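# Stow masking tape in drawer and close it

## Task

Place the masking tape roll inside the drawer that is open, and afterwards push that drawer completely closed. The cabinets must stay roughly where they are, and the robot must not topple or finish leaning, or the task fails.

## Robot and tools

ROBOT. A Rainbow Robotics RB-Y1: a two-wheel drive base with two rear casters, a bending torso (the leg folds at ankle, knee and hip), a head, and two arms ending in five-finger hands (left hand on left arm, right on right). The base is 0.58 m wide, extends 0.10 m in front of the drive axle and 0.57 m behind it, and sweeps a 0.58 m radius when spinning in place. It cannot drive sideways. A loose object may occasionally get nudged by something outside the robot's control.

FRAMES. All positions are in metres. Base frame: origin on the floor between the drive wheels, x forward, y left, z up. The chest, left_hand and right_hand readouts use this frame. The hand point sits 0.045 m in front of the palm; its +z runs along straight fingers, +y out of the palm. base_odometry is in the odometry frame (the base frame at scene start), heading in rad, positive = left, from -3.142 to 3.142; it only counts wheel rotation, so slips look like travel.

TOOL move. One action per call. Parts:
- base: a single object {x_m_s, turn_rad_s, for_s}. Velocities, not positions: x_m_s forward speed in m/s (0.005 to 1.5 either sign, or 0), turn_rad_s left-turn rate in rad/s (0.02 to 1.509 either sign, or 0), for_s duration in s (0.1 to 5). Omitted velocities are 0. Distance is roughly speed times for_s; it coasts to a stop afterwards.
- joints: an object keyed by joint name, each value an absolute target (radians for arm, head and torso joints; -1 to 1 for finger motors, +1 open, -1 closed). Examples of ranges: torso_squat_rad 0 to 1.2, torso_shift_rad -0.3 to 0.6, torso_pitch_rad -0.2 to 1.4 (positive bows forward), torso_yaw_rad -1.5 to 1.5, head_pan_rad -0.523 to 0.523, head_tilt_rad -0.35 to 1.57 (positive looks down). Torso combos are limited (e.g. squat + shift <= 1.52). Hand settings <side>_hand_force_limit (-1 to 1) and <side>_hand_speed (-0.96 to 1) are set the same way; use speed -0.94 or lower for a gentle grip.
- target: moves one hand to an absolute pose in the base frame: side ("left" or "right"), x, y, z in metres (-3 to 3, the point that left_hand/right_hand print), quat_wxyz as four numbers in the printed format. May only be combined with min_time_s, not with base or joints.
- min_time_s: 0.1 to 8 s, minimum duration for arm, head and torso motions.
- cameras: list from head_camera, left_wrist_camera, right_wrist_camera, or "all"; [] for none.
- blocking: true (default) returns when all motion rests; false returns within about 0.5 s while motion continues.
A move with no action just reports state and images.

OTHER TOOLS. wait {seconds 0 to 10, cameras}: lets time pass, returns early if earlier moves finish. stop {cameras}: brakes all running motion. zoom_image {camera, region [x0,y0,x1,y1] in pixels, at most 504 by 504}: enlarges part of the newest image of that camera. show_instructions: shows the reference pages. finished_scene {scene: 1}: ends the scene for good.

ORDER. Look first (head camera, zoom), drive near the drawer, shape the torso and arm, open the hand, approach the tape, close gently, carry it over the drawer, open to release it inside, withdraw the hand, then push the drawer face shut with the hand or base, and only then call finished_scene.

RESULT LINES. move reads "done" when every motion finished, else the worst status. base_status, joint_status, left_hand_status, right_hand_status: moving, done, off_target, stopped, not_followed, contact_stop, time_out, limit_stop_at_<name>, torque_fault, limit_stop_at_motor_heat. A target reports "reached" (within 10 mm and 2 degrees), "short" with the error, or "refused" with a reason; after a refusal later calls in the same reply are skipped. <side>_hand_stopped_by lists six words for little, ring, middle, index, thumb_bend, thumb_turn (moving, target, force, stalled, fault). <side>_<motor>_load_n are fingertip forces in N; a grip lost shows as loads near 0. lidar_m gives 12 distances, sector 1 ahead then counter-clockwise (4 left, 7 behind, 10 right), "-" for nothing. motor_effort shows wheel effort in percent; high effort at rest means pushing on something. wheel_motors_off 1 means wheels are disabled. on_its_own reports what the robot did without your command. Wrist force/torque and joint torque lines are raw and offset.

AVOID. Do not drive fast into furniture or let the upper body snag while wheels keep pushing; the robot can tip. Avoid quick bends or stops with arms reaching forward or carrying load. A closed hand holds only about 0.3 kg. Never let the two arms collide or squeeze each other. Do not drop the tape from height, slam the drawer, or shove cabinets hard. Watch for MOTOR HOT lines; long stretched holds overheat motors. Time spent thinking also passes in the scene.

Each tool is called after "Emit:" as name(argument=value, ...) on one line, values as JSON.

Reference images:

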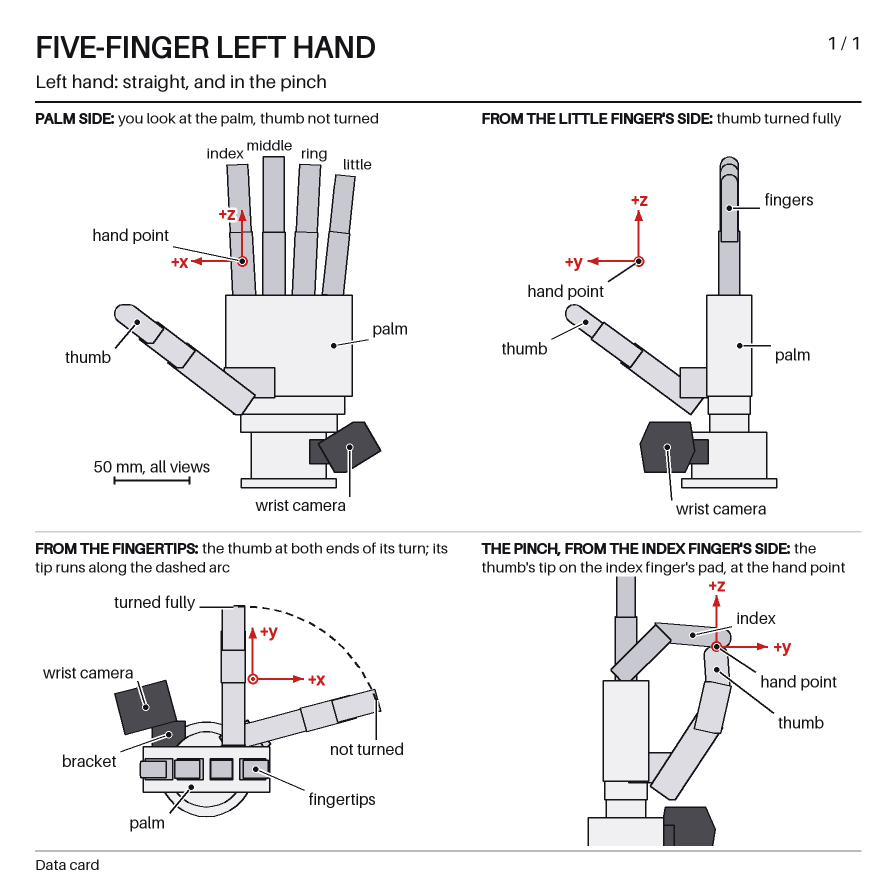

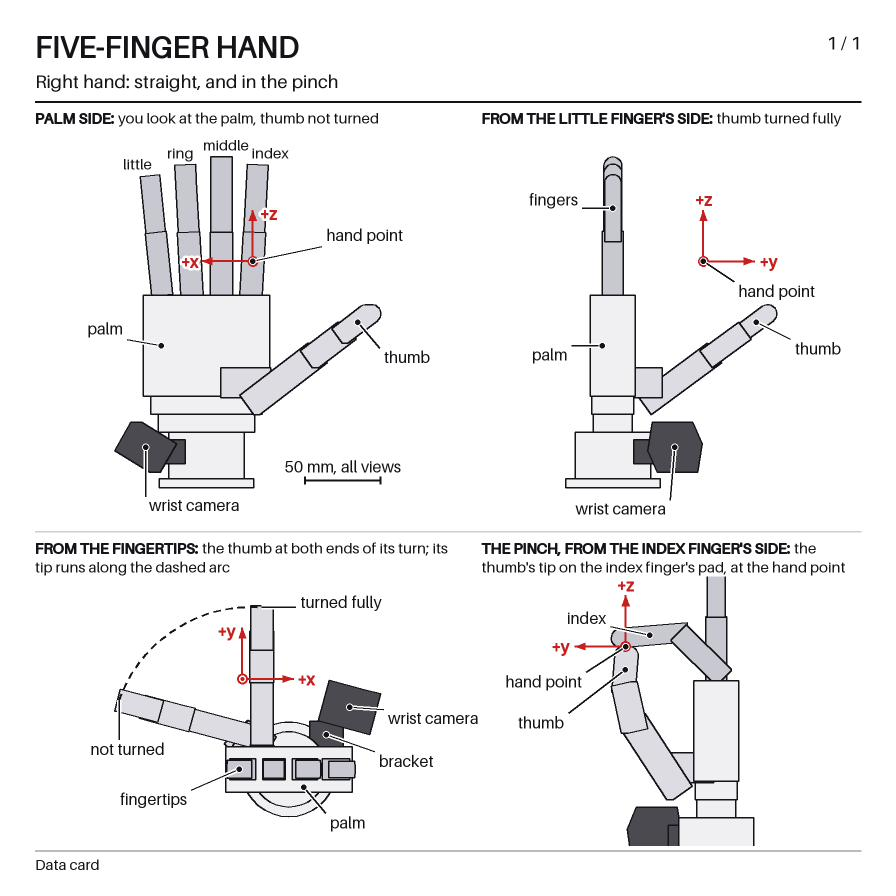

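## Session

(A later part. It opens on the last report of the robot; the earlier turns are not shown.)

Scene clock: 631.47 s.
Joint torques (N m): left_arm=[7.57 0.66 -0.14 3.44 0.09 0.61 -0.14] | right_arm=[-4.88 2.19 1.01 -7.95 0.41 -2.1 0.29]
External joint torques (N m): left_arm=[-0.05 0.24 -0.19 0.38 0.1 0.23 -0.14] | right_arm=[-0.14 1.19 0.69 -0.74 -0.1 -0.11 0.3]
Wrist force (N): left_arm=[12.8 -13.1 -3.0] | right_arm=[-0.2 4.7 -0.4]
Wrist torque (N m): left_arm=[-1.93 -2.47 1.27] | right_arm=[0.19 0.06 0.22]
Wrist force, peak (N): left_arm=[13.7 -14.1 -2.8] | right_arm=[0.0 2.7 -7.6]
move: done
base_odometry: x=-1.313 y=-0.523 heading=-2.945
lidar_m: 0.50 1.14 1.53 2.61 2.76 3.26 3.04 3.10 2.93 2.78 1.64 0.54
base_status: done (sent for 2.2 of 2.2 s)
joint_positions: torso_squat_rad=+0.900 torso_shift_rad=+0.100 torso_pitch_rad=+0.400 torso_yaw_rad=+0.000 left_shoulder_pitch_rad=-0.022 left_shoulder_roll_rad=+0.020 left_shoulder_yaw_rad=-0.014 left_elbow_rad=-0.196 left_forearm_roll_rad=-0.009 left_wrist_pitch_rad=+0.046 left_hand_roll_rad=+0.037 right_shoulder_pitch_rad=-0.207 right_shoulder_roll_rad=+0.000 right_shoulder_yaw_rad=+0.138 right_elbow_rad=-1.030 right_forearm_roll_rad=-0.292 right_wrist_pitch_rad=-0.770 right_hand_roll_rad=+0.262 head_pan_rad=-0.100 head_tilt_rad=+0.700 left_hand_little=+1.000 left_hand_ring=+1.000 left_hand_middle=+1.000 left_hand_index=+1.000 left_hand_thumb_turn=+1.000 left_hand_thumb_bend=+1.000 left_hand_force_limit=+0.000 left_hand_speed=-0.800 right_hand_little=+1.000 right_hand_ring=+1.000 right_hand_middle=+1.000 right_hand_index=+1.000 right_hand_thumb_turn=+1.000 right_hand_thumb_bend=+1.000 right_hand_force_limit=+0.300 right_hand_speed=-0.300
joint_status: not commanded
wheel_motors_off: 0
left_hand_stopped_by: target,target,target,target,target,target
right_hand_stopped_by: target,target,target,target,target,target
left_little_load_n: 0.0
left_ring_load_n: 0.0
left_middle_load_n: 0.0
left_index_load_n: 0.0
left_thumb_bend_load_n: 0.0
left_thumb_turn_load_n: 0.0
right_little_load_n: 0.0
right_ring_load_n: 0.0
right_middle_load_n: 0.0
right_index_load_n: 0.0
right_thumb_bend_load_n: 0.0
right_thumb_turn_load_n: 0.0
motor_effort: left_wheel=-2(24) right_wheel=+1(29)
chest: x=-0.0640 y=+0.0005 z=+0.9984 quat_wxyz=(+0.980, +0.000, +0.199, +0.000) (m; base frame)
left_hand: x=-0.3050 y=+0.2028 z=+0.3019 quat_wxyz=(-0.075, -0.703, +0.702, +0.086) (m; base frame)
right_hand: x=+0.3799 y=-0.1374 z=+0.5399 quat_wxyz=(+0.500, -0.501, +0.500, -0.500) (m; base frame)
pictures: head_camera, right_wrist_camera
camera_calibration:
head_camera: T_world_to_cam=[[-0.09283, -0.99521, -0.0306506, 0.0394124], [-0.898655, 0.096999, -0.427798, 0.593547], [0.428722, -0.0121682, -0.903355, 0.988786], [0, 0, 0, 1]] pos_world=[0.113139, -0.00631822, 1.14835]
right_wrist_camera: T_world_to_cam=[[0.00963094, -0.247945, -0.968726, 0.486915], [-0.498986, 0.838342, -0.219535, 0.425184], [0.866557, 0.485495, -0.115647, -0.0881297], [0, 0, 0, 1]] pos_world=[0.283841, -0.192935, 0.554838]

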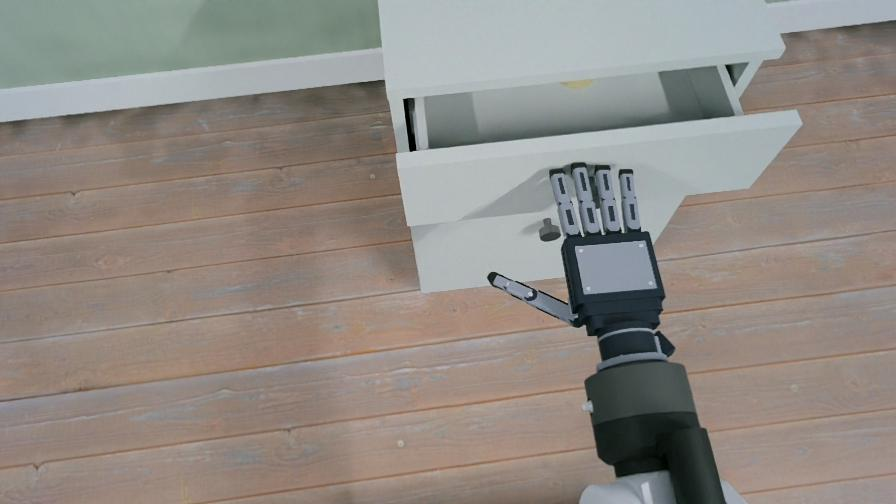

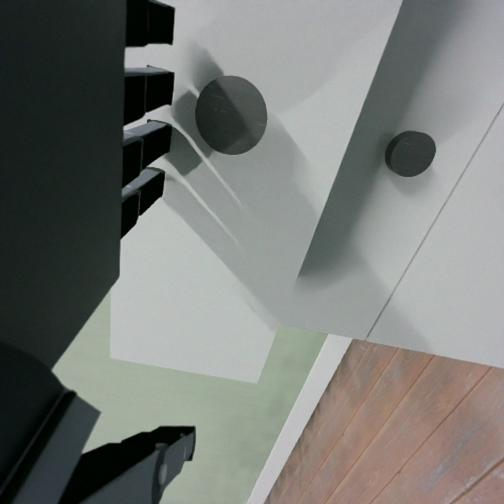

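Emit:
move(base={"x_m_s": 0.04, "for_s": 1.0}, cameras=["head_camera", "right_wrist_camera"])

Scene clock: 637.57 s.
Joint torques (N m): left_arm=[7.79 0.81 0.04 3.33 0.15 0.48 -0.1] | right_arm=[-5.34 1.94 0.59 -8.11 0.36 -2.12 0.25]
External joint torques (N m): left_arm=[0.16 0.39 -0.01 0.28 0.16 0.09 -0.09] | right_arm=[-0.6 0.94 0.27 -0.9 -0.14 -0.14 0.25]
Wrist force (N): left_arm=[13.5 -13.3 -3.0] | right_arm=[-0.2 3.9 0.3]
Wrist torque (N m): left_arm=[-2.00 -2.53 1.38] | right_arm=[0.03 0.00 0.27]
Wrist force, peak (N): left_arm=[13.7 -14.1 -2.6] | right_arm=[0.2 3.7 -7.8]
move: done
base_odometry: x=-1.352 y=-0.531 heading=-2.945
lidar_m: 0.47 1.10 1.48 2.61 2.78 3.28 3.07 3.13 2.92 2.78 1.57 0.50
base_status: done (sent for 1 of 1 s)
joint_positions: torso_squat_rad=+0.900 torso_shift_rad=+0.100 torso_pitch_rad=+0.400 torso_yaw_rad=+0.000 left_shoulder_pitch_rad=-0.022 left_shoulder_roll_rad=+0.020 left_shoulder_yaw_rad=-0.014 left_elbow_rad=-0.196 left_forearm_roll_rad=-0.009 left_wrist_pitch_rad=+0.046 left_hand_roll_rad=+0.037 right_shoulder_pitch_rad=-0.207 right_shoulder_roll_rad=+0.000 right_shoulder_yaw_rad=+0.138 right_elbow_rad=-1.030 right_forearm_roll_rad=-0.292 right_wrist_pitch_rad=-0.770 right_hand_roll_rad=+0.262 head_pan_rad=-0.100 head_tilt_rad=+0.700 left_hand_little=+1.000 left_hand_ring=+1.000 left_hand_middle=+1.000 left_hand_index=+1.000 left_hand_thumb_turn=+1.000 left_hand_thumb_bend=+1.000 left_hand_force_limit=+0.000 left_hand_speed=-0.800 right_hand_little=+1.000 right_hand_ring=+1.000 right_hand_middle=+1.000 right_hand_index=+1.000 right_hand_thumb_turn=+1.000 right_hand_thumb_bend=+1.000 right_hand_force_limit=+0.300 right_hand_speed=-0.300
joint_status: not commanded
wheel_motors_off: 0
left_hand_stopped_by: target,target,target,target,target,target
right_hand_stopped_by: target,target,target,target,target,target
left_little_load_n: 0.0
left_ring_load_n: 0.0
left_middle_load_n: 0.0
left_index_load_n: 0.0
left_thumb_bend_load_n: 0.0
left_thumb_turn_load_n: 0.0
right_little_load_n: 0.0
right_ring_load_n: 0.0
right_middle_load_n: 0.0
right_index_load_n: 0.0
right_thumb_bend_load_n: 0.0
right_thumb_turn_load_n: 0.0
motor_effort: left_wheel=-1(23) right_wheel=+1(29)
chest: x=-0.0641 y=+0.0005 z=+0.9984 quat_wxyz=(+0.980, +0.000, +0.199, +0.000) (m; base frame)
left_hand: x=-0.3050 y=+0.2028 z=+0.3019 quat_wxyz=(-0.075, -0.703, +0.702, +0.086) (m; base frame)
right_hand: x=+0.3799 y=-0.1374 z=+0.5399 quat_wxyz=(+0.500, -0.501, +0.500, -0.500) (m; base frame)
pictures: head_camera, right_wrist_camera
camera_calibration:
head_camera: T_world_to_cam=[[-0.0928281, -0.99521, -0.0306497, 0.0394111], [-0.898655, 0.0969969, -0.427798, 0.593547], [0.428722, -0.0121681, -0.903355, 0.988786], [0, 0, 0, 1]] pos_world=[0.113139, -0.00631822, 1.14835]
right_wrist_camera: T_world_to_cam=[[0.00970276, -0.247878, -0.968743, 0.487014], [-0.498967, 0.838359, -0.219513, 0.425193], [0.866567, 0.485501, -0.115548, -0.0881746], [0, 0, 0, 1]] pos_world=[0.283841, -0.192935, 0.554938]

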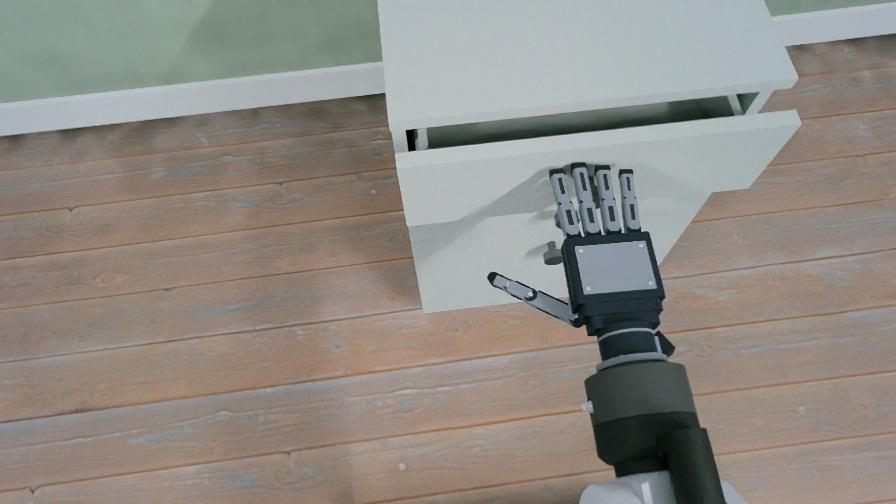

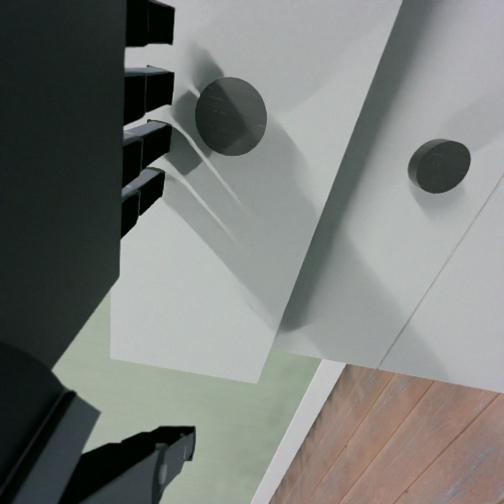

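Emit:
move(base={"x_m_s": 0.03, "for_s": 0.9}, cameras=["head_camera"])

Scene clock: 642.47 s.
Joint torques (N m): left_arm=[7.31 0.84 0.15 3.29 0.1 0.59 -0.1] | right_arm=[-5.19 1.93 0.28 -7.86 0.5 -1.91 0.23]
External joint torques (N m): left_arm=[-0.31 0.41 0.1 0.23 0.11 0.2 -0.1] | right_arm=[-0.46 0.93 -0.04 -0.65 -0.01 0.07 0.23]
Wrist force (N): left_arm=[13.1 -13.0 -3.0] | right_arm=[-0.6 4.7 0.1]
Wrist torque (N m): left_arm=[-1.91 -2.51 1.30] | right_arm=[0.17 0.07 0.17]
Wrist force, peak (N): left_arm=[14.0 -14.4 -3.5] | right_arm=[-0.4 3.2 -6.7]
move: done
base_odometry: x=-1.379 y=-0.536 heading=-2.945
lidar_m: 0.44 1.08 1.44 2.62 2.77 3.29 3.11 3.16 2.91 2.77 1.53 0.48
base_status: done (sent for 0.9 of 0.9 s)
joint_positions: torso_squat_rad=+0.900 torso_shift_rad=+0.100 torso_pitch_rad=+0.400 torso_yaw_rad=+0.000 left_shoulder_pitch_rad=-0.022 left_shoulder_roll_rad=+0.020 left_shoulder_yaw_rad=-0.014 left_elbow_rad=-0.196 left_forearm_roll_rad=-0.009 left_wrist_pitch_rad=+0.046 left_hand_roll_rad=+0.037 right_shoulder_pitch_rad=-0.207 right_shoulder_roll_rad=+0.000 right_shoulder_yaw_rad=+0.138 right_elbow_rad=-1.030 right_forearm_roll_rad=-0.292 right_wrist_pitch_rad=-0.770 right_hand_roll_rad=+0.262 head_pan_rad=-0.100 head_tilt_rad=+0.700 left_hand_little=+1.000 left_hand_ring=+1.000 left_hand_middle=+1.000 left_hand_index=+1.000 left_hand_thumb_turn=+1.000 left_hand_thumb_bend=+1.000 left_hand_force_limit=+0.000 left_hand_speed=-0.800 right_hand_little=+1.000 right_hand_ring=+1.000 right_hand_middle=+1.000 right_hand_index=+1.000 right_hand_thumb_turn=+1.000 right_hand_thumb_bend=+1.000 right_hand_force_limit=+0.300 right_hand_speed=-0.300
joint_status: not commanded
wheel_motors_off: 0
left_hand_stopped_by: target,target,target,target,target,target
right_hand_stopped_by: target,target,target,target,target,target
left_little_load_n: 0.5
left_ring_load_n: 0.0
left_middle_load_n: 0.0
left_index_load_n: 0.0
left_thumb_bend_load_n: 0.0
left_thumb_turn_load_n: 0.0
right_little_load_n: 0.0
right_ring_load_n: 0.0
right_middle_load_n: -0.5
right_index_load_n: -0.5
right_thumb_bend_load_n: 0.0
right_thumb_turn_load_n: -0.5
motor_effort: left_wheel=-1(21) right_wheel=+1(24)
chest: x=-0.0641 y=+0.0005 z=+0.9985 quat_wxyz=(+0.980, +0.000, +0.199, +0.000) (m; base frame)
left_hand: x=-0.3050 y=+0.2028 z=+0.3019 quat_wxyz=(-0.075, -0.703, +0.702, +0.086) (m; base frame)
right_hand: x=+0.3799 y=-0.1374 z=+0.5400 quat_wxyz=(+0.500, -0.501, +0.500, -0.500) (m; base frame)
pictures: head_camera
camera_calibration:
head_camera: T_world_to_cam=[[-0.0928281, -0.99521, -0.0306497, 0.0394111], [-0.898655, 0.0969969, -0.427798, 0.593547], [0.428722, -0.0121681, -0.903355, 0.988786], [0, 0, 0, 1]] pos_world=[0.113139, -0.00631822, 1.14835]

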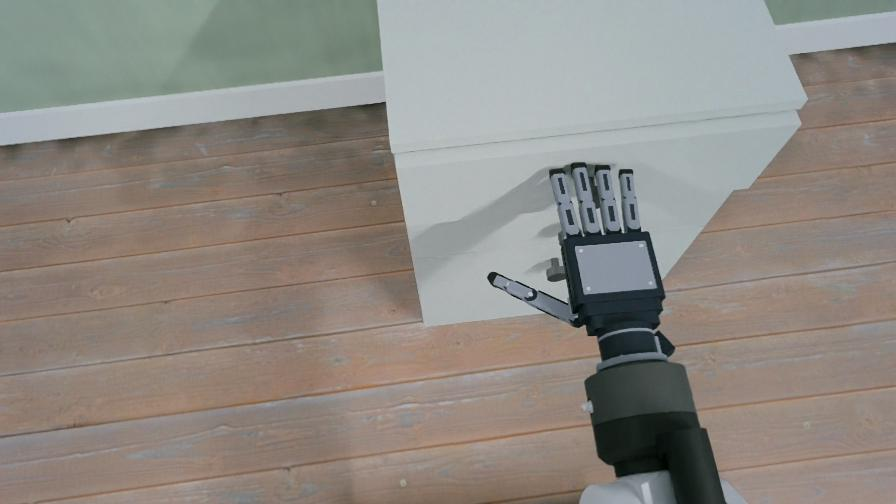

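Emit:
zoom_image(camera="head_camera", region=[380, 90, 560, 240])

Emit:
zoom_image(camera="head_camera", region=[640, 60, 820, 210])

Scaled by 2.800 from the camera's 896x504 image, which has a finer 1280x720 frame.

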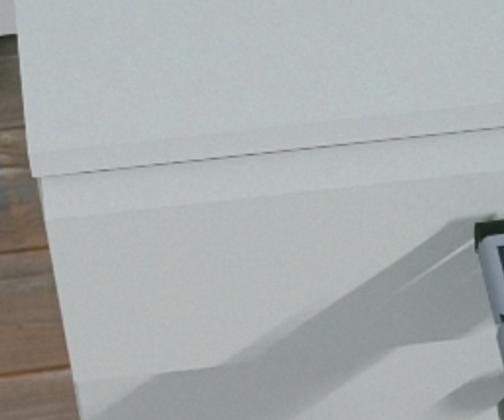

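Scaled by 2.800 from the camera's 896x504 image, which has a finer 1280x720 frame.

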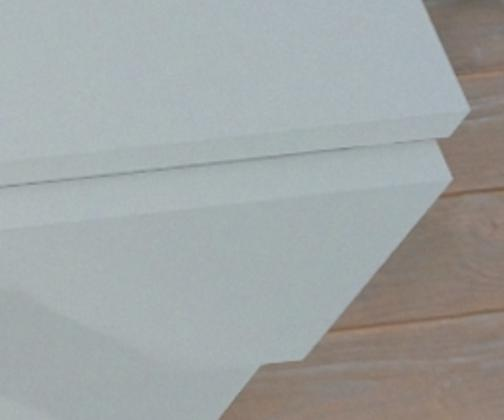

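Emit:
move(base={"x_m_s": 0.03, "for_s": 0.4}, cameras=["head_camera", "right_wrist_camera"])

Emit:
zoom_image(camera="head_camera", region=[640, 60, 820, 210])

Scene clock: 663.80 s.
Joint torques (N m): left_arm=[7.46 0.75 0.27 3.26 0.08 0.54 -0.12] | right_arm=[-5.64 2.54 0.12 -7.9 0.44 -2.2 0.34]
External joint torques (N m): left_arm=[-0.17 0.33 0.23 0.21 0.1 0.15 -0.12] | right_arm=[-0.9 1.54 -0.2 -0.69 -0.07 -0.22 0.34]
Wrist force (N): left_arm=[13.2 -13.3 -3.0] | right_arm=[-0.3 4.2 0.6]
Wrist torque (N m): left_arm=[-1.96 -2.51 1.30] | right_arm=[0.08 0.00 0.20]
Wrist force, peak (N): left_arm=[13.8 -13.9 -2.9] | right_arm=[-0.3 3.2 -7.5]
move: done
base_odometry: x=-1.391 y=-0.539 heading=-2.945
lidar_m: 0.43 1.06 1.43 2.62 2.77 3.30 3.13 3.20 2.89 2.77 1.49 0.45
base_status: done (sent for 0.4 of 0.4 s)
joint_positions: torso_squat_rad=+0.900 torso_shift_rad=+0.100 torso_pitch_rad=+0.400 torso_yaw_rad=+0.000 left_shoulder_pitch_rad=-0.022 left_shoulder_roll_rad=+0.020 left_shoulder_yaw_rad=-0.014 left_elbow_rad=-0.196 left_forearm_roll_rad=-0.009 left_wrist_pitch_rad=+0.046 left_hand_roll_rad=+0.037 right_shoulder_pitch_rad=-0.207 right_shoulder_roll_rad=+0.000 right_shoulder_yaw_rad=+0.138 right_elbow_rad=-1.030 right_forearm_roll_rad=-0.292 right_wrist_pitch_rad=-0.770 right_hand_roll_rad=+0.262 head_pan_rad=-0.100 head_tilt_rad=+0.700 left_hand_little=+1.000 left_hand_ring=+1.000 left_hand_middle=+1.000 left_hand_index=+1.000 left_hand_thumb_turn=+1.000 left_hand_thumb_bend=+1.000 left_hand_force_limit=+0.000 left_hand_speed=-0.800 right_hand_little=+1.000 right_hand_ring=+1.000 right_hand_middle=+1.000 right_hand_index=+1.000 right_hand_thumb_turn=+1.000 right_hand_thumb_bend=+1.000 right_hand_force_limit=+0.300 right_hand_speed=-0.300
joint_status: not commanded
wheel_motors_off: 0
left_hand_stopped_by: target,target,target,target,target,target
right_hand_stopped_by: target,target,target,target,target,target
left_little_load_n: 0.0
left_ring_load_n: 0.0
left_middle_load_n: 0.0
left_index_load_n: 0.0
left_thumb_bend_load_n: 0.0
left_thumb_turn_load_n: 0.0
right_little_load_n: 0.0
right_ring_load_n: 0.0
right_middle_load_n: 0.0
right_index_load_n: 0.0
right_thumb_bend_load_n: 0.0
right_thumb_turn_load_n: -0.5
motor_effort: left_wheel=-1(21) right_wheel=+1(23)
chest: x=-0.0641 y=+0.0005 z=+0.9985 quat_wxyz=(+0.980, +0.000, +0.199, +0.000) (m; base frame)
left_hand: x=-0.3051 y=+0.2028 z=+0.3019 quat_wxyz=(-0.075, -0.703, +0.702, +0.086) (m; base frame)
right_hand: x=+0.3798 y=-0.1374 z=+0.5399 quat_wxyz=(+0.500, -0.501, +0.500, -0.500) (m; base frame)
pictures: head_camera, right_wrist_camera
camera_calibration:
head_camera: T_world_to_cam=[[-0.0928281, -0.99521, -0.0306497, 0.0394111], [-0.898655, 0.0969969, -0.427798, 0.593547], [0.428722, -0.0121681, -0.903355, 0.988786], [0, 0, 0, 1]] pos_world=[0.113139, -0.00631822, 1.14835]
right_wrist_camera: T_world_to_cam=[[0.00970276, -0.247878, -0.968743, 0.487014], [-0.498967, 0.838359, -0.219513, 0.425193], [0.866567, 0.485501, -0.115548, -0.0881746], [0, 0, 0, 1]] pos_world=[0.283841, -0.192935, 0.554938]

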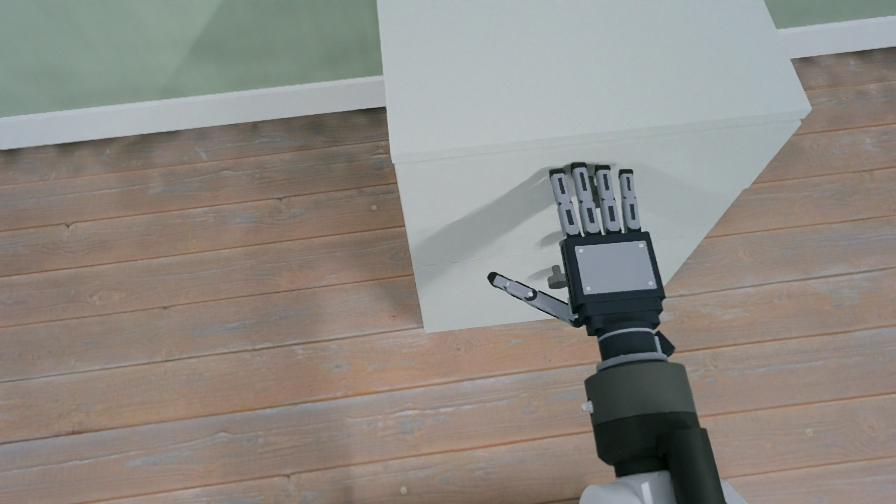

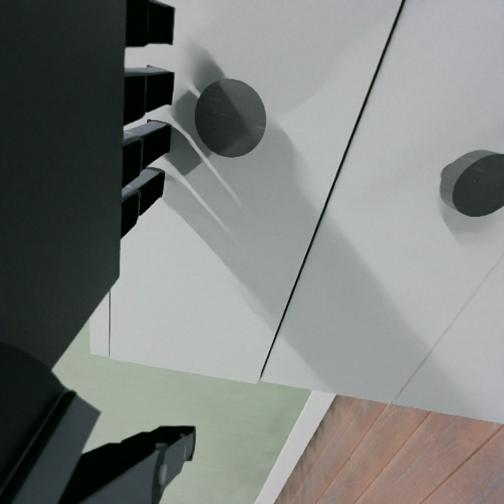

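Scaled by 2.800 from the camera's 896x504 image, which has a finer 1280x720 frame.

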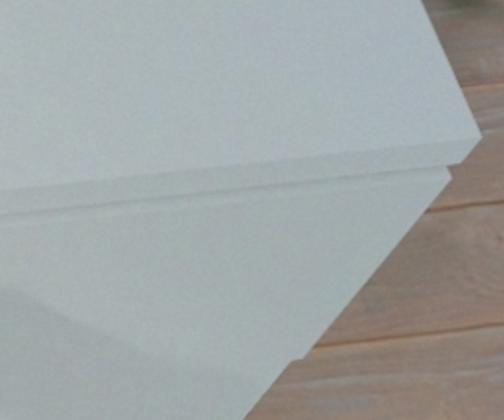

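Emit:
move(base={"x_m_s": 0.02, "for_s": 0.3}, cameras=["head_camera", "right_wrist_camera"])

Emit:
zoom_image(camera="head_camera", region=[640, 60, 820, 210])

Scene clock: 669.57 s.
Joint torques (N m): left_arm=[7.51 0.72 -0.17 3.29 0.14 0.68 -0.01] | right_arm=[-6.68 1.97 0.49 -7.62 0.33 -1.35 0.24]
External joint torques (N m): left_arm=[-0.11 0.3 -0.22 0.24 0.15 0.3 -0.01] | right_arm=[-1.95 0.97 0.17 -0.41 -0.18 0.6 0.24]
Wrist force (N): left_arm=[13.5 -13.7 -2.4] | right_arm=[-0.9 2.4 -10.0]
Wrist torque (N m): left_arm=[-2.05 -2.56 1.35] | right_arm=[1.00 0.13 0.10]
Wrist force, peak (N): left_arm=[13.8 -13.8 -2.8] | right_arm=[-0.9 0.3 -16.7]
move: done
base_odometry: x=-1.397 y=-0.540 heading=-2.945
lidar_m: 0.43 1.05 1.43 2.62 2.78 3.29 3.12 3.19 2.88 2.78 1.50 0.45
base_status: done (sent for 0.3 of 0.3 s)
joint_positions: torso_squat_rad=+0.900 torso_shift_rad=+0.100 torso_pitch_rad=+0.400 torso_yaw_rad=+0.000 left_shoulder_pitch_rad=-0.022 left_shoulder_roll_rad=+0.020 left_shoulder_yaw_rad=-0.014 left_elbow_rad=-0.196 left_forearm_roll_rad=-0.009 left_wrist_pitch_rad=+0.046 left_hand_roll_rad=+0.037 right_shoulder_pitch_rad=-0.207 right_shoulder_roll_rad=+0.000 right_shoulder_yaw_rad=+0.138 right_elbow_rad=-1.030 right_forearm_roll_rad=-0.292 right_wrist_pitch_rad=-0.770 right_hand_roll_rad=+0.262 head_pan_rad=-0.100 head_tilt_rad=+0.700 left_hand_little=+1.000 left_hand_ring=+1.000 left_hand_middle=+1.000 left_hand_index=+1.000 left_hand_thumb_turn=+1.000 left_hand_thumb_bend=+1.000 left_hand_force_limit=+0.000 left_hand_speed=-0.800 right_hand_little=+1.000 right_hand_ring=+1.000 right_hand_middle=+1.000 right_hand_index=+1.000 right_hand_thumb_turn=+1.000 right_hand_thumb_bend=+1.000 right_hand_force_limit=+0.300 right_hand_speed=-0.300
joint_status: not commanded
wheel_motors_off: 0
left_hand_stopped_by: target,target,target,target,target,target
right_hand_stopped_by: target,target,target,target,target,target
left_little_load_n: 0.0
left_ring_load_n: 0.0
left_middle_load_n: 0.0
left_index_load_n: 0.0
left_thumb_bend_load_n: 0.0
left_thumb_turn_load_n: 0.0
right_little_load_n: 0.0
right_ring_load_n: 0.0
right_middle_load_n: 0.5
right_index_load_n: 0.0
right_thumb_bend_load_n: 0.0
right_thumb_turn_load_n: 0.0
motor_effort: left_wheel=+2(15) right_wheel=+3(17)
chest: x=-0.0641 y=+0.0005 z=+0.9985 quat_wxyz=(+0.980, +0.000, +0.199, +0.000) (m; base frame)
left_hand: x=-0.3050 y=+0.2028 z=+0.3019 quat_wxyz=(-0.075, -0.703, +0.702, +0.086) (m; base frame)
right_hand: x=+0.3797 y=-0.1375 z=+0.5399 quat_wxyz=(+0.500, -0.501, +0.500, -0.500) (m; base frame)
pictures: head_camera, right_wrist_camera
camera_calibration:
head_camera: T_world_to_cam=[[-0.09282, -0.995211, -0.030659, 0.0394146], [-0.898598, 0.0969919, -0.427918, 0.593631], [0.428842, -0.0121692, -0.903298, 0.98884], [0, 0, 0, 1]] pos_world=[0.113039, -0.00631823, 1.14845]
right_wrist_camera: T_world_to_cam=[[0.00959637, -0.247938, -0.968728, 0.486928], [-0.49887, 0.838413, -0.219527, 0.425112], [0.866624, 0.485376, -0.115643, -0.0880869], [0, 0, 0, 1]] pos_world=[0.283741, -0.192936, 0.554838]

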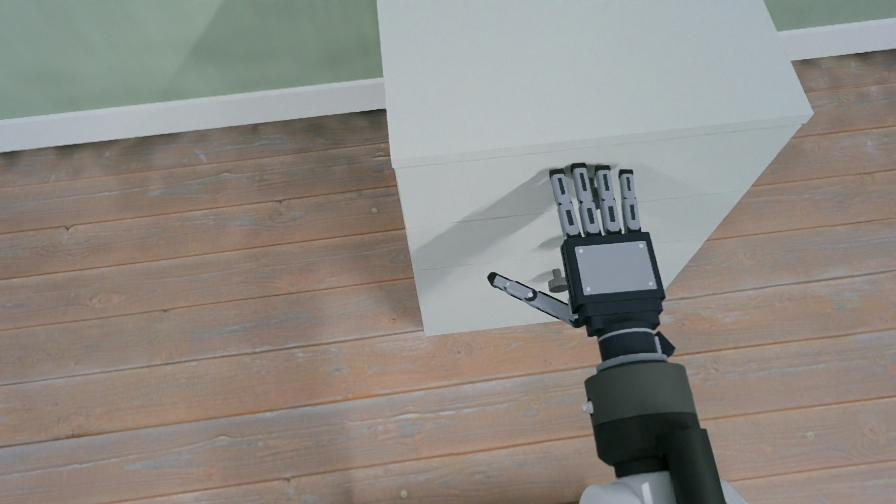

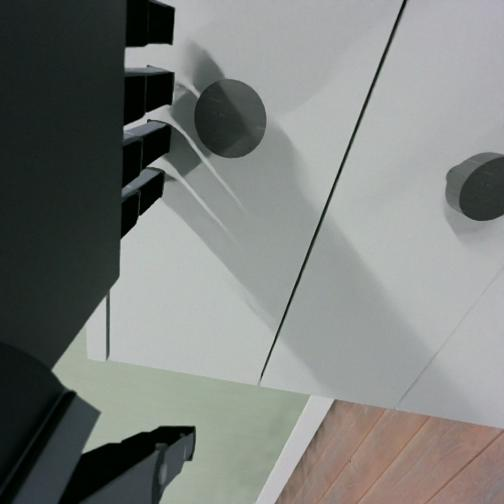

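Scaled by 2.800 from the camera's 896x504 image, which has a finer 1280x720 frame.

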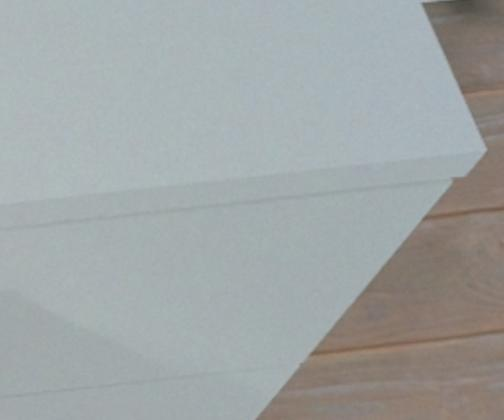

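Emit:
move(target={"side": "right", "x": 0.385, "y": -0.137, "z": 0.54, "quat_wxyz": [0.5, -0.5, 0.5, -0.5]}, min_time_s=1.5, cameras=["head_camera", "right_wrist_camera"])

Emit:
zoom_image(camera="head_camera", region=[640, 60, 820, 210])

Emit:
zoom_image(camera="head_camera", region=[380, 140, 500, 300])

Scene clock: 679.27 s.
Joint torques (N m): left_arm=[7.37 0.74 0.4 3.25 0.12 0.63 -0.11] | right_arm=[-10.97 0.57 -4.87 -7.81 -1.17 -1.04 0.33]
External joint torques (N m): left_arm=[-0.24 0.31 0.36 0.2 0.13 0.24 -0.11] | right_arm=[-5.95 -0.42 -5.18 -0.6 -1.68 0.95 0.33]
Wrist force (N): left_arm=[13.8 -13.8 -2.8] | right_arm=[-5.0 -0.7 -17.5]
Wrist torque (N m): left_arm=[-2.10 -2.58 1.41] | right_arm=[1.59 0.09 -0.13]
Wrist force, peak (N): left_arm=[13.5 -14.7 -3.0] | right_arm=[-0.7 -3.3 -20.8]
move: done
base_odometry: x=-1.397 y=-0.540 heading=-2.945
lidar_m: 0.43 1.05 1.43 2.61 2.77 3.27 3.11 3.18 2.89 2.78 1.50 0.44
base_status: not commanded
joint_positions: torso_squat_rad=+0.900 torso_shift_rad=+0.100 torso_pitch_rad=+0.400 torso_yaw_rad=+0.000 left_shoulder_pitch_rad=-0.022 left_shoulder_roll_rad=+0.020 left_shoulder_yaw_rad=-0.014 left_elbow_rad=-0.196 left_forearm_roll_rad=-0.009 left_wrist_pitch_rad=+0.046 left_hand_roll_rad=+0.037 right_shoulder_pitch_rad=-0.225 right_shoulder_roll_rad=+0.000 right_shoulder_yaw_rad=+0.135 right_elbow_rad=-1.013 right_forearm_roll_rad=-0.296 right_wrist_pitch_rad=-0.771 right_hand_roll_rad=+0.262 head_pan_rad=-0.100 head_tilt_rad=+0.700 left_hand_little=+1.000 left_hand_ring=+1.000 left_hand_middle=+1.000 left_hand_index=+1.000 left_hand_thumb_turn=+1.000 left_hand_thumb_bend=+1.000 left_hand_force_limit=+0.000 left_hand_speed=-0.800 right_hand_little=+1.000 right_hand_ring=+1.000 right_hand_middle=+1.000 right_hand_index=+1.000 right_hand_thumb_turn=+1.000 right_hand_thumb_bend=+1.000 right_hand_force_limit=+0.300 right_hand_speed=-0.300
joint_status: all done
wheel_motors_off: 0
left_hand_stopped_by: target,target,target,target,target,target
right_hand_stopped_by: target,target,target,target,target,target
left_little_load_n: 0.0
left_ring_load_n: 0.0
left_middle_load_n: 0.0
left_index_load_n: 0.0
left_thumb_bend_load_n: 0.0
left_thumb_turn_load_n: 0.0
right_little_load_n: 0.0
right_ring_load_n: 0.0
right_middle_load_n: 1.0
right_index_load_n: 0.0
right_thumb_bend_load_n: 0.0
right_thumb_turn_load_n: 0.0
motor_effort: left_wheel=+2(2) right_wheel=+4(4)
chest: x=-0.0641 y=+0.0005 z=+0.9985 quat_wxyz=(+0.980, +0.000, +0.199, +0.000) (m; base frame)
left_hand: x=-0.3050 y=+0.2028 z=+0.3019 quat_wxyz=(-0.075, -0.703, +0.702, +0.086) (m; base frame)
right_hand: x=+0.3841 y=-0.1365 z=+0.5397 quat_wxyz=(+0.500, -0.501, +0.500, -0.499) (m; base frame)
right_hand_status: reached (checked arc, planned for 1.5 s): 1 mm and 0.1 deg off.
pictures: head_camera, right_wrist_camera
camera_calibration:
head_camera: T_world_to_cam=[[-0.0928288, -0.99521, -0.0306631, 0.039411], [-0.898597, 0.0970016, -0.427917, 0.593541], [0.428842, -0.0121693, -0.903298, 0.988883], [0, 0, 0, 1]] pos_world=[0.112939, -0.00631822, 1.14845]
right_wrist_camera: T_world_to_cam=[[0.010243, -0.247275, -0.968891, 0.486853], [-0.499173, 0.838311, -0.219227, 0.426386], [0.866442, 0.48589, -0.114846, -0.0926629], [0, 0, 0, 1]] pos_world=[0.288141, -0.192034, 0.554541]

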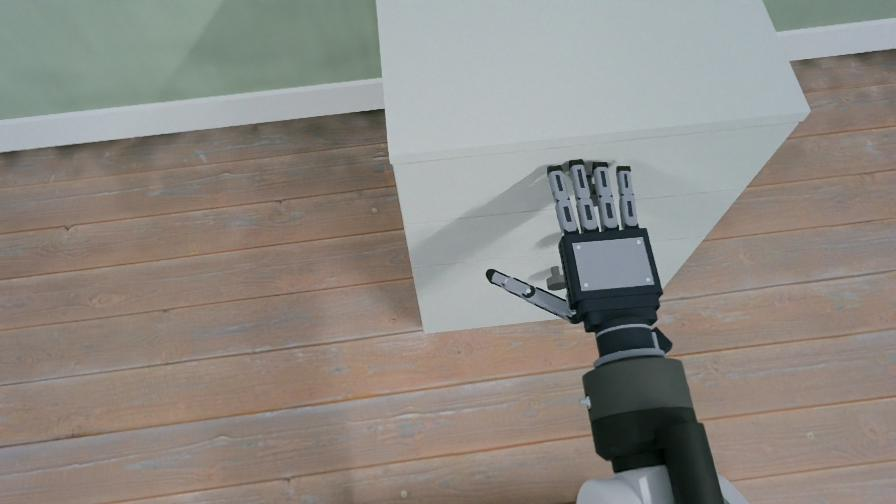

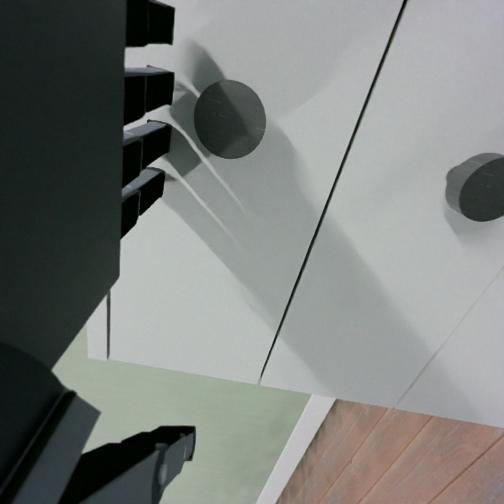

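Scaled by 2.800 from the camera's 896x504 image, which has a finer 1280x720 frame.

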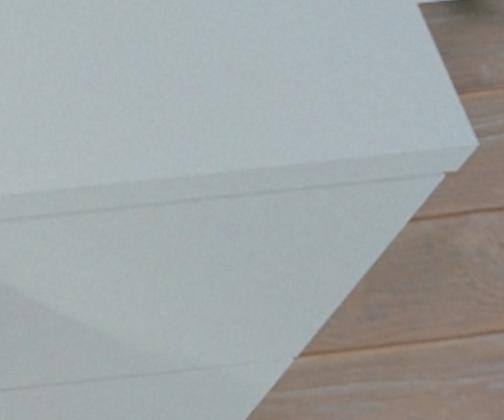

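Scaled by 3.150 from the camera's 896x504 image, which has a finer 1280x720 frame.

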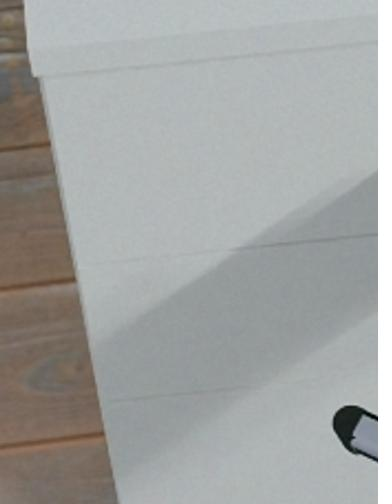

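Emit:
move(target={"side": "right", "x": 0.36, "y": -0.137, "z": 0.54, "quat_wxyz": [0.5, -0.5, 0.5, -0.5]}, min_time_s=1, cameras=[])

Emit:
move(base={"x_m_s": -0.3, "for_s": 2.0}, joints={"head_tilt_rad": 0.3}, cameras=["head_camera", "right_wrist_camera"])

Emit:
zoom_image(camera="head_camera", region=[400, 0, 800, 400])

Emit:
zoom_image(camera="right_wrist_camera", region=[100, 0, 504, 404])

Scene clock: 690.63 s.
Joint torques (N m): left_arm=[7.56 0.88 -0.01 3.24 0.19 0.51 -0.1] | right_arm=[-2.25 0.38 2.02 -8.46 0.92 -2.26 0.4]
External joint torques (N m): left_arm=[-0.06 0.45 -0.06 0.18 0.2 0.12 -0.1] | right_arm=[1.37 -0.76 1.65 -1.36 0.4 -0.28 0.4]
Wrist force (N): left_arm=[13.9 -14.0 -2.8] | right_arm=[-0.5 4.1 -0.7]
Wrist torque (N m): left_arm=[-2.08 -2.59 1.39] | right_arm=[0.14 0.10 0.24]
Wrist force, peak (N): left_arm=[13.9 -14.0 -2.8] | right_arm=[-4.8 0.4 -19.0]
move: done
base_odometry: x=-1.397 y=-0.540 heading=-2.945
lidar_m: 0.43 1.05 1.41 2.60 2.79 3.28 3.11 3.19 2.92 2.77 1.50 0.44
base_status: not commanded
joint_positions: torso_squat_rad=+0.900 torso_shift_rad=+0.100 torso_pitch_rad=+0.400 torso_yaw_rad=+0.000 left_shoulder_pitch_rad=-0.022 left_shoulder_roll_rad=+0.020 left_shoulder_yaw_rad=-0.014 left_elbow_rad=-0.196 left_forearm_roll_rad=-0.009 left_wrist_pitch_rad=+0.046 left_hand_roll_rad=+0.037 right_shoulder_pitch_rad=-0.144 right_shoulder_roll_rad=+0.000 right_shoulder_yaw_rad=+0.163 right_elbow_rad=-1.072 right_forearm_roll_rad=-0.290 right_wrist_pitch_rad=-0.790 right_hand_roll_rad=+0.265 head_pan_rad=-0.100 head_tilt_rad=+0.700 left_hand_little=+1.000 left_hand_ring=+1.000 left_hand_middle=+1.000 left_hand_index=+1.000 left_hand_thumb_turn=+1.000 left_hand_thumb_bend=+1.000 left_hand_force_limit=+0.000 left_hand_speed=-0.800 right_hand_little=+1.000 right_hand_ring=+1.000 right_hand_middle=+1.000 right_hand_index=+1.000 right_hand_thumb_turn=+1.000 right_hand_thumb_bend=+1.000 right_hand_force_limit=+0.300 right_hand_speed=-0.300
joint_status: all done
wheel_motors_off: 0
left_hand_stopped_by: target,target,target,target,target,target
right_hand_stopped_by: target,target,target,target,target,target
left_little_load_n: 0.0
left_ring_load_n: 0.0
left_middle_load_n: 0.0
left_index_load_n: 0.0
left_thumb_bend_load_n: 0.0
left_thumb_turn_load_n: 0.0
right_little_load_n: 0.0
right_ring_load_n: 0.0
right_middle_load_n: 0.0
right_index_load_n: 0.0
right_thumb_bend_load_n: 0.0
right_thumb_turn_load_n: 0.0
motor_effort: left_wheel=+1(2) right_wheel=+3(4)
chest: x=-0.0641 y=+0.0005 z=+0.9985 quat_wxyz=(+0.980, +0.000, +0.199, +0.000) (m; base frame)
left_hand: x=-0.3050 y=+0.2028 z=+0.3019 quat_wxyz=(-0.075, -0.703, +0.702, +0.086) (m; base frame)
right_hand: x=+0.3601 y=-0.1370 z=+0.5400 quat_wxyz=(+0.500, -0.500, +0.500, -0.500) (m; base frame)
right_hand_status: reached (checked arc, planned for 1.0 s): 0 mm and 0.0 deg off.
pictures: none
No camera images: "cameras" was empty.

Scene clock: 693.87 s.
Joint torques (N m): left_arm=[7.03 0.82 0.15 3 0.17 0.67 -0.17] | right_arm=[-3.3 -0.44 1.82 -7.72 0.88 -2.23 0.25]
External joint torques (N m): left_arm=[-0.59 0.4 0.1 -0.05 0.19 0.28 -0.17] | right_arm=[0.3 -1.58 1.44 -0.62 0.36 -0.25 0.26]
Wrist force (N): left_arm=[13.0 -13.1 -3.3] | right_arm=[-0.4 4.1 0.5]
Wrist torque (N m): left_arm=[-2.00 -2.50 1.33] | right_arm=[0.13 0.02 0.19]
Wrist force, peak (N): left_arm=[13.5 -14.1 -3.4] | right_arm=[-0.1 5.3 0.4]
move: done
base_odometry: x=-0.808 y=-0.423 heading=-2.946
lidar_m: 1.03 1.67 2.22 3.06 2.87 3.16 2.54 2.58 2.93 2.79 2.37 1.08
base_status: done (sent for 2 of 2 s)
joint_positions: torso_squat_rad=+0.900 torso_shift_rad=+0.100 torso_pitch_rad=+0.400 torso_yaw_rad=+0.000 left_shoulder_pitch_rad=-0.021 left_shoulder_roll_rad=+0.020 left_shoulder_yaw_rad=-0.014 left_elbow_rad=-0.196 left_forearm_roll_rad=-0.009 left_wrist_pitch_rad=+0.046 left_hand_roll_rad=+0.037 right_shoulder_pitch_rad=-0.144 right_shoulder_roll_rad=+0.000 right_shoulder_yaw_rad=+0.163 right_elbow_rad=-1.072 right_forearm_roll_rad=-0.290 right_wrist_pitch_rad=-0.790 right_hand_roll_rad=+0.265 head_pan_rad=-0.100 head_tilt_rad=+0.300 left_hand_little=+1.000 left_hand_ring=+1.000 left_hand_middle=+1.000 left_hand_index=+1.000 left_hand_thumb_turn=+1.000 left_hand_thumb_bend=+1.000 left_hand_force_limit=+0.000 left_hand_speed=-0.800 right_hand_little=+1.000 right_hand_ring=+1.000 right_hand_middle=+1.000 right_hand_index=+1.000 right_hand_thumb_turn=+1.000 right_hand_thumb_bend=+1.000 right_hand_force_limit=+0.300 right_hand_speed=-0.300
joint_status: all done
wheel_motors_off: 0
left_hand_stopped_by: target,target,target,target,target,target
right_hand_stopped_by: target,target,target,target,target,target
left_little_load_n: 0.0
left_ring_load_n: 0.0
left_middle_load_n: 0.0
left_index_load_n: 0.0
left_thumb_bend_load_n: 0.0
left_thumb_turn_load_n: 0.0
right_little_load_n: 0.0
right_ring_load_n: 0.0
right_middle_load_n: 0.0
right_index_load_n: 0.0
right_thumb_bend_load_n: 0.0
right_thumb_turn_load_n: 0.0
motor_effort: left_wheel=-4(25) right_wheel=+6(38)
chest: x=-0.0641 y=+0.0005 z=+0.9985 quat_wxyz=(+0.980, +0.000, +0.199, +0.000) (m; base frame)
left_hand: x=-0.3051 y=+0.2028 z=+0.3020 quat_wxyz=(-0.075, -0.703, +0.702, +0.086) (m; base frame)
right_hand: x=+0.3600 y=-0.1371 z=+0.5399 quat_wxyz=(+0.500, -0.500, +0.500, -0.500) (m; base frame)
pictures: head_camera, right_wrist_camera
camera_calibration:
head_camera: T_world_to_cam=[[-0.0654336, -0.997532, -0.025482, 0.032489], [-0.663195, 0.0625548, -0.745828, 0.958902], [0.745581, -0.0319027, -0.665651, 0.699044], [0, 0, 0, 1]] pos_world=[0.116871, -0.00527368, 1.18132]
right_wrist_camera: T_world_to_cam=[[0.0110704, -0.246909, -0.968975, 0.487001], [-0.497517, 0.839216, -0.219529, 0.414575], [0.867383, 0.484512, -0.113551, -0.0727189], [0, 0, 0, 1]] pos_world=[0.263942, -0.19244, 0.554646]

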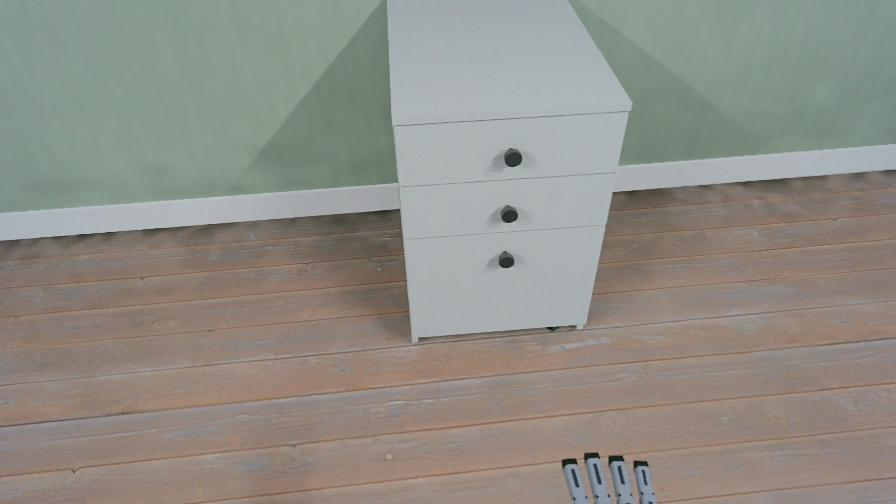

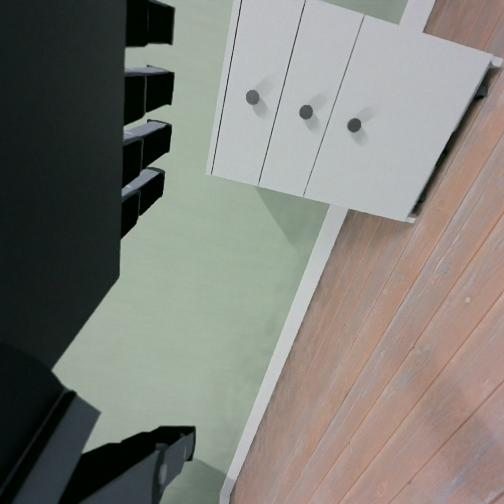

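Scaled by 1.260 from the camera's 896x504 image, which has a finer 1280x720 frame.

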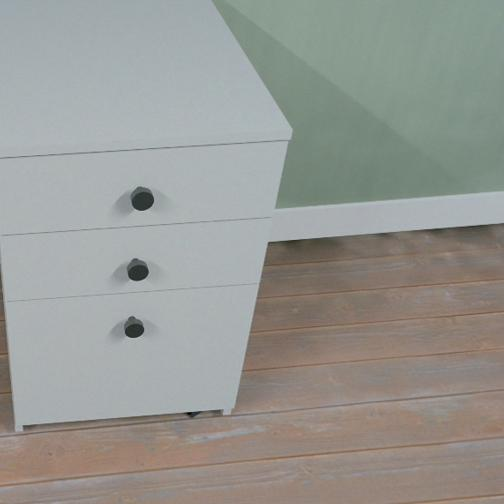

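Scaled by 1.248 from the camera's 504x504 image, which has a finer 720x720 frame.

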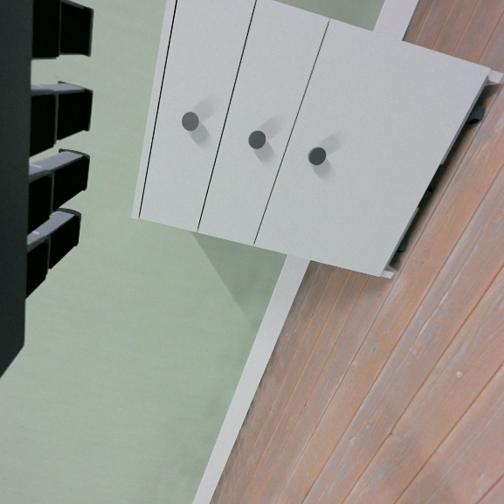

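Emit:
finished_scene()

The scene is finished: the task was done.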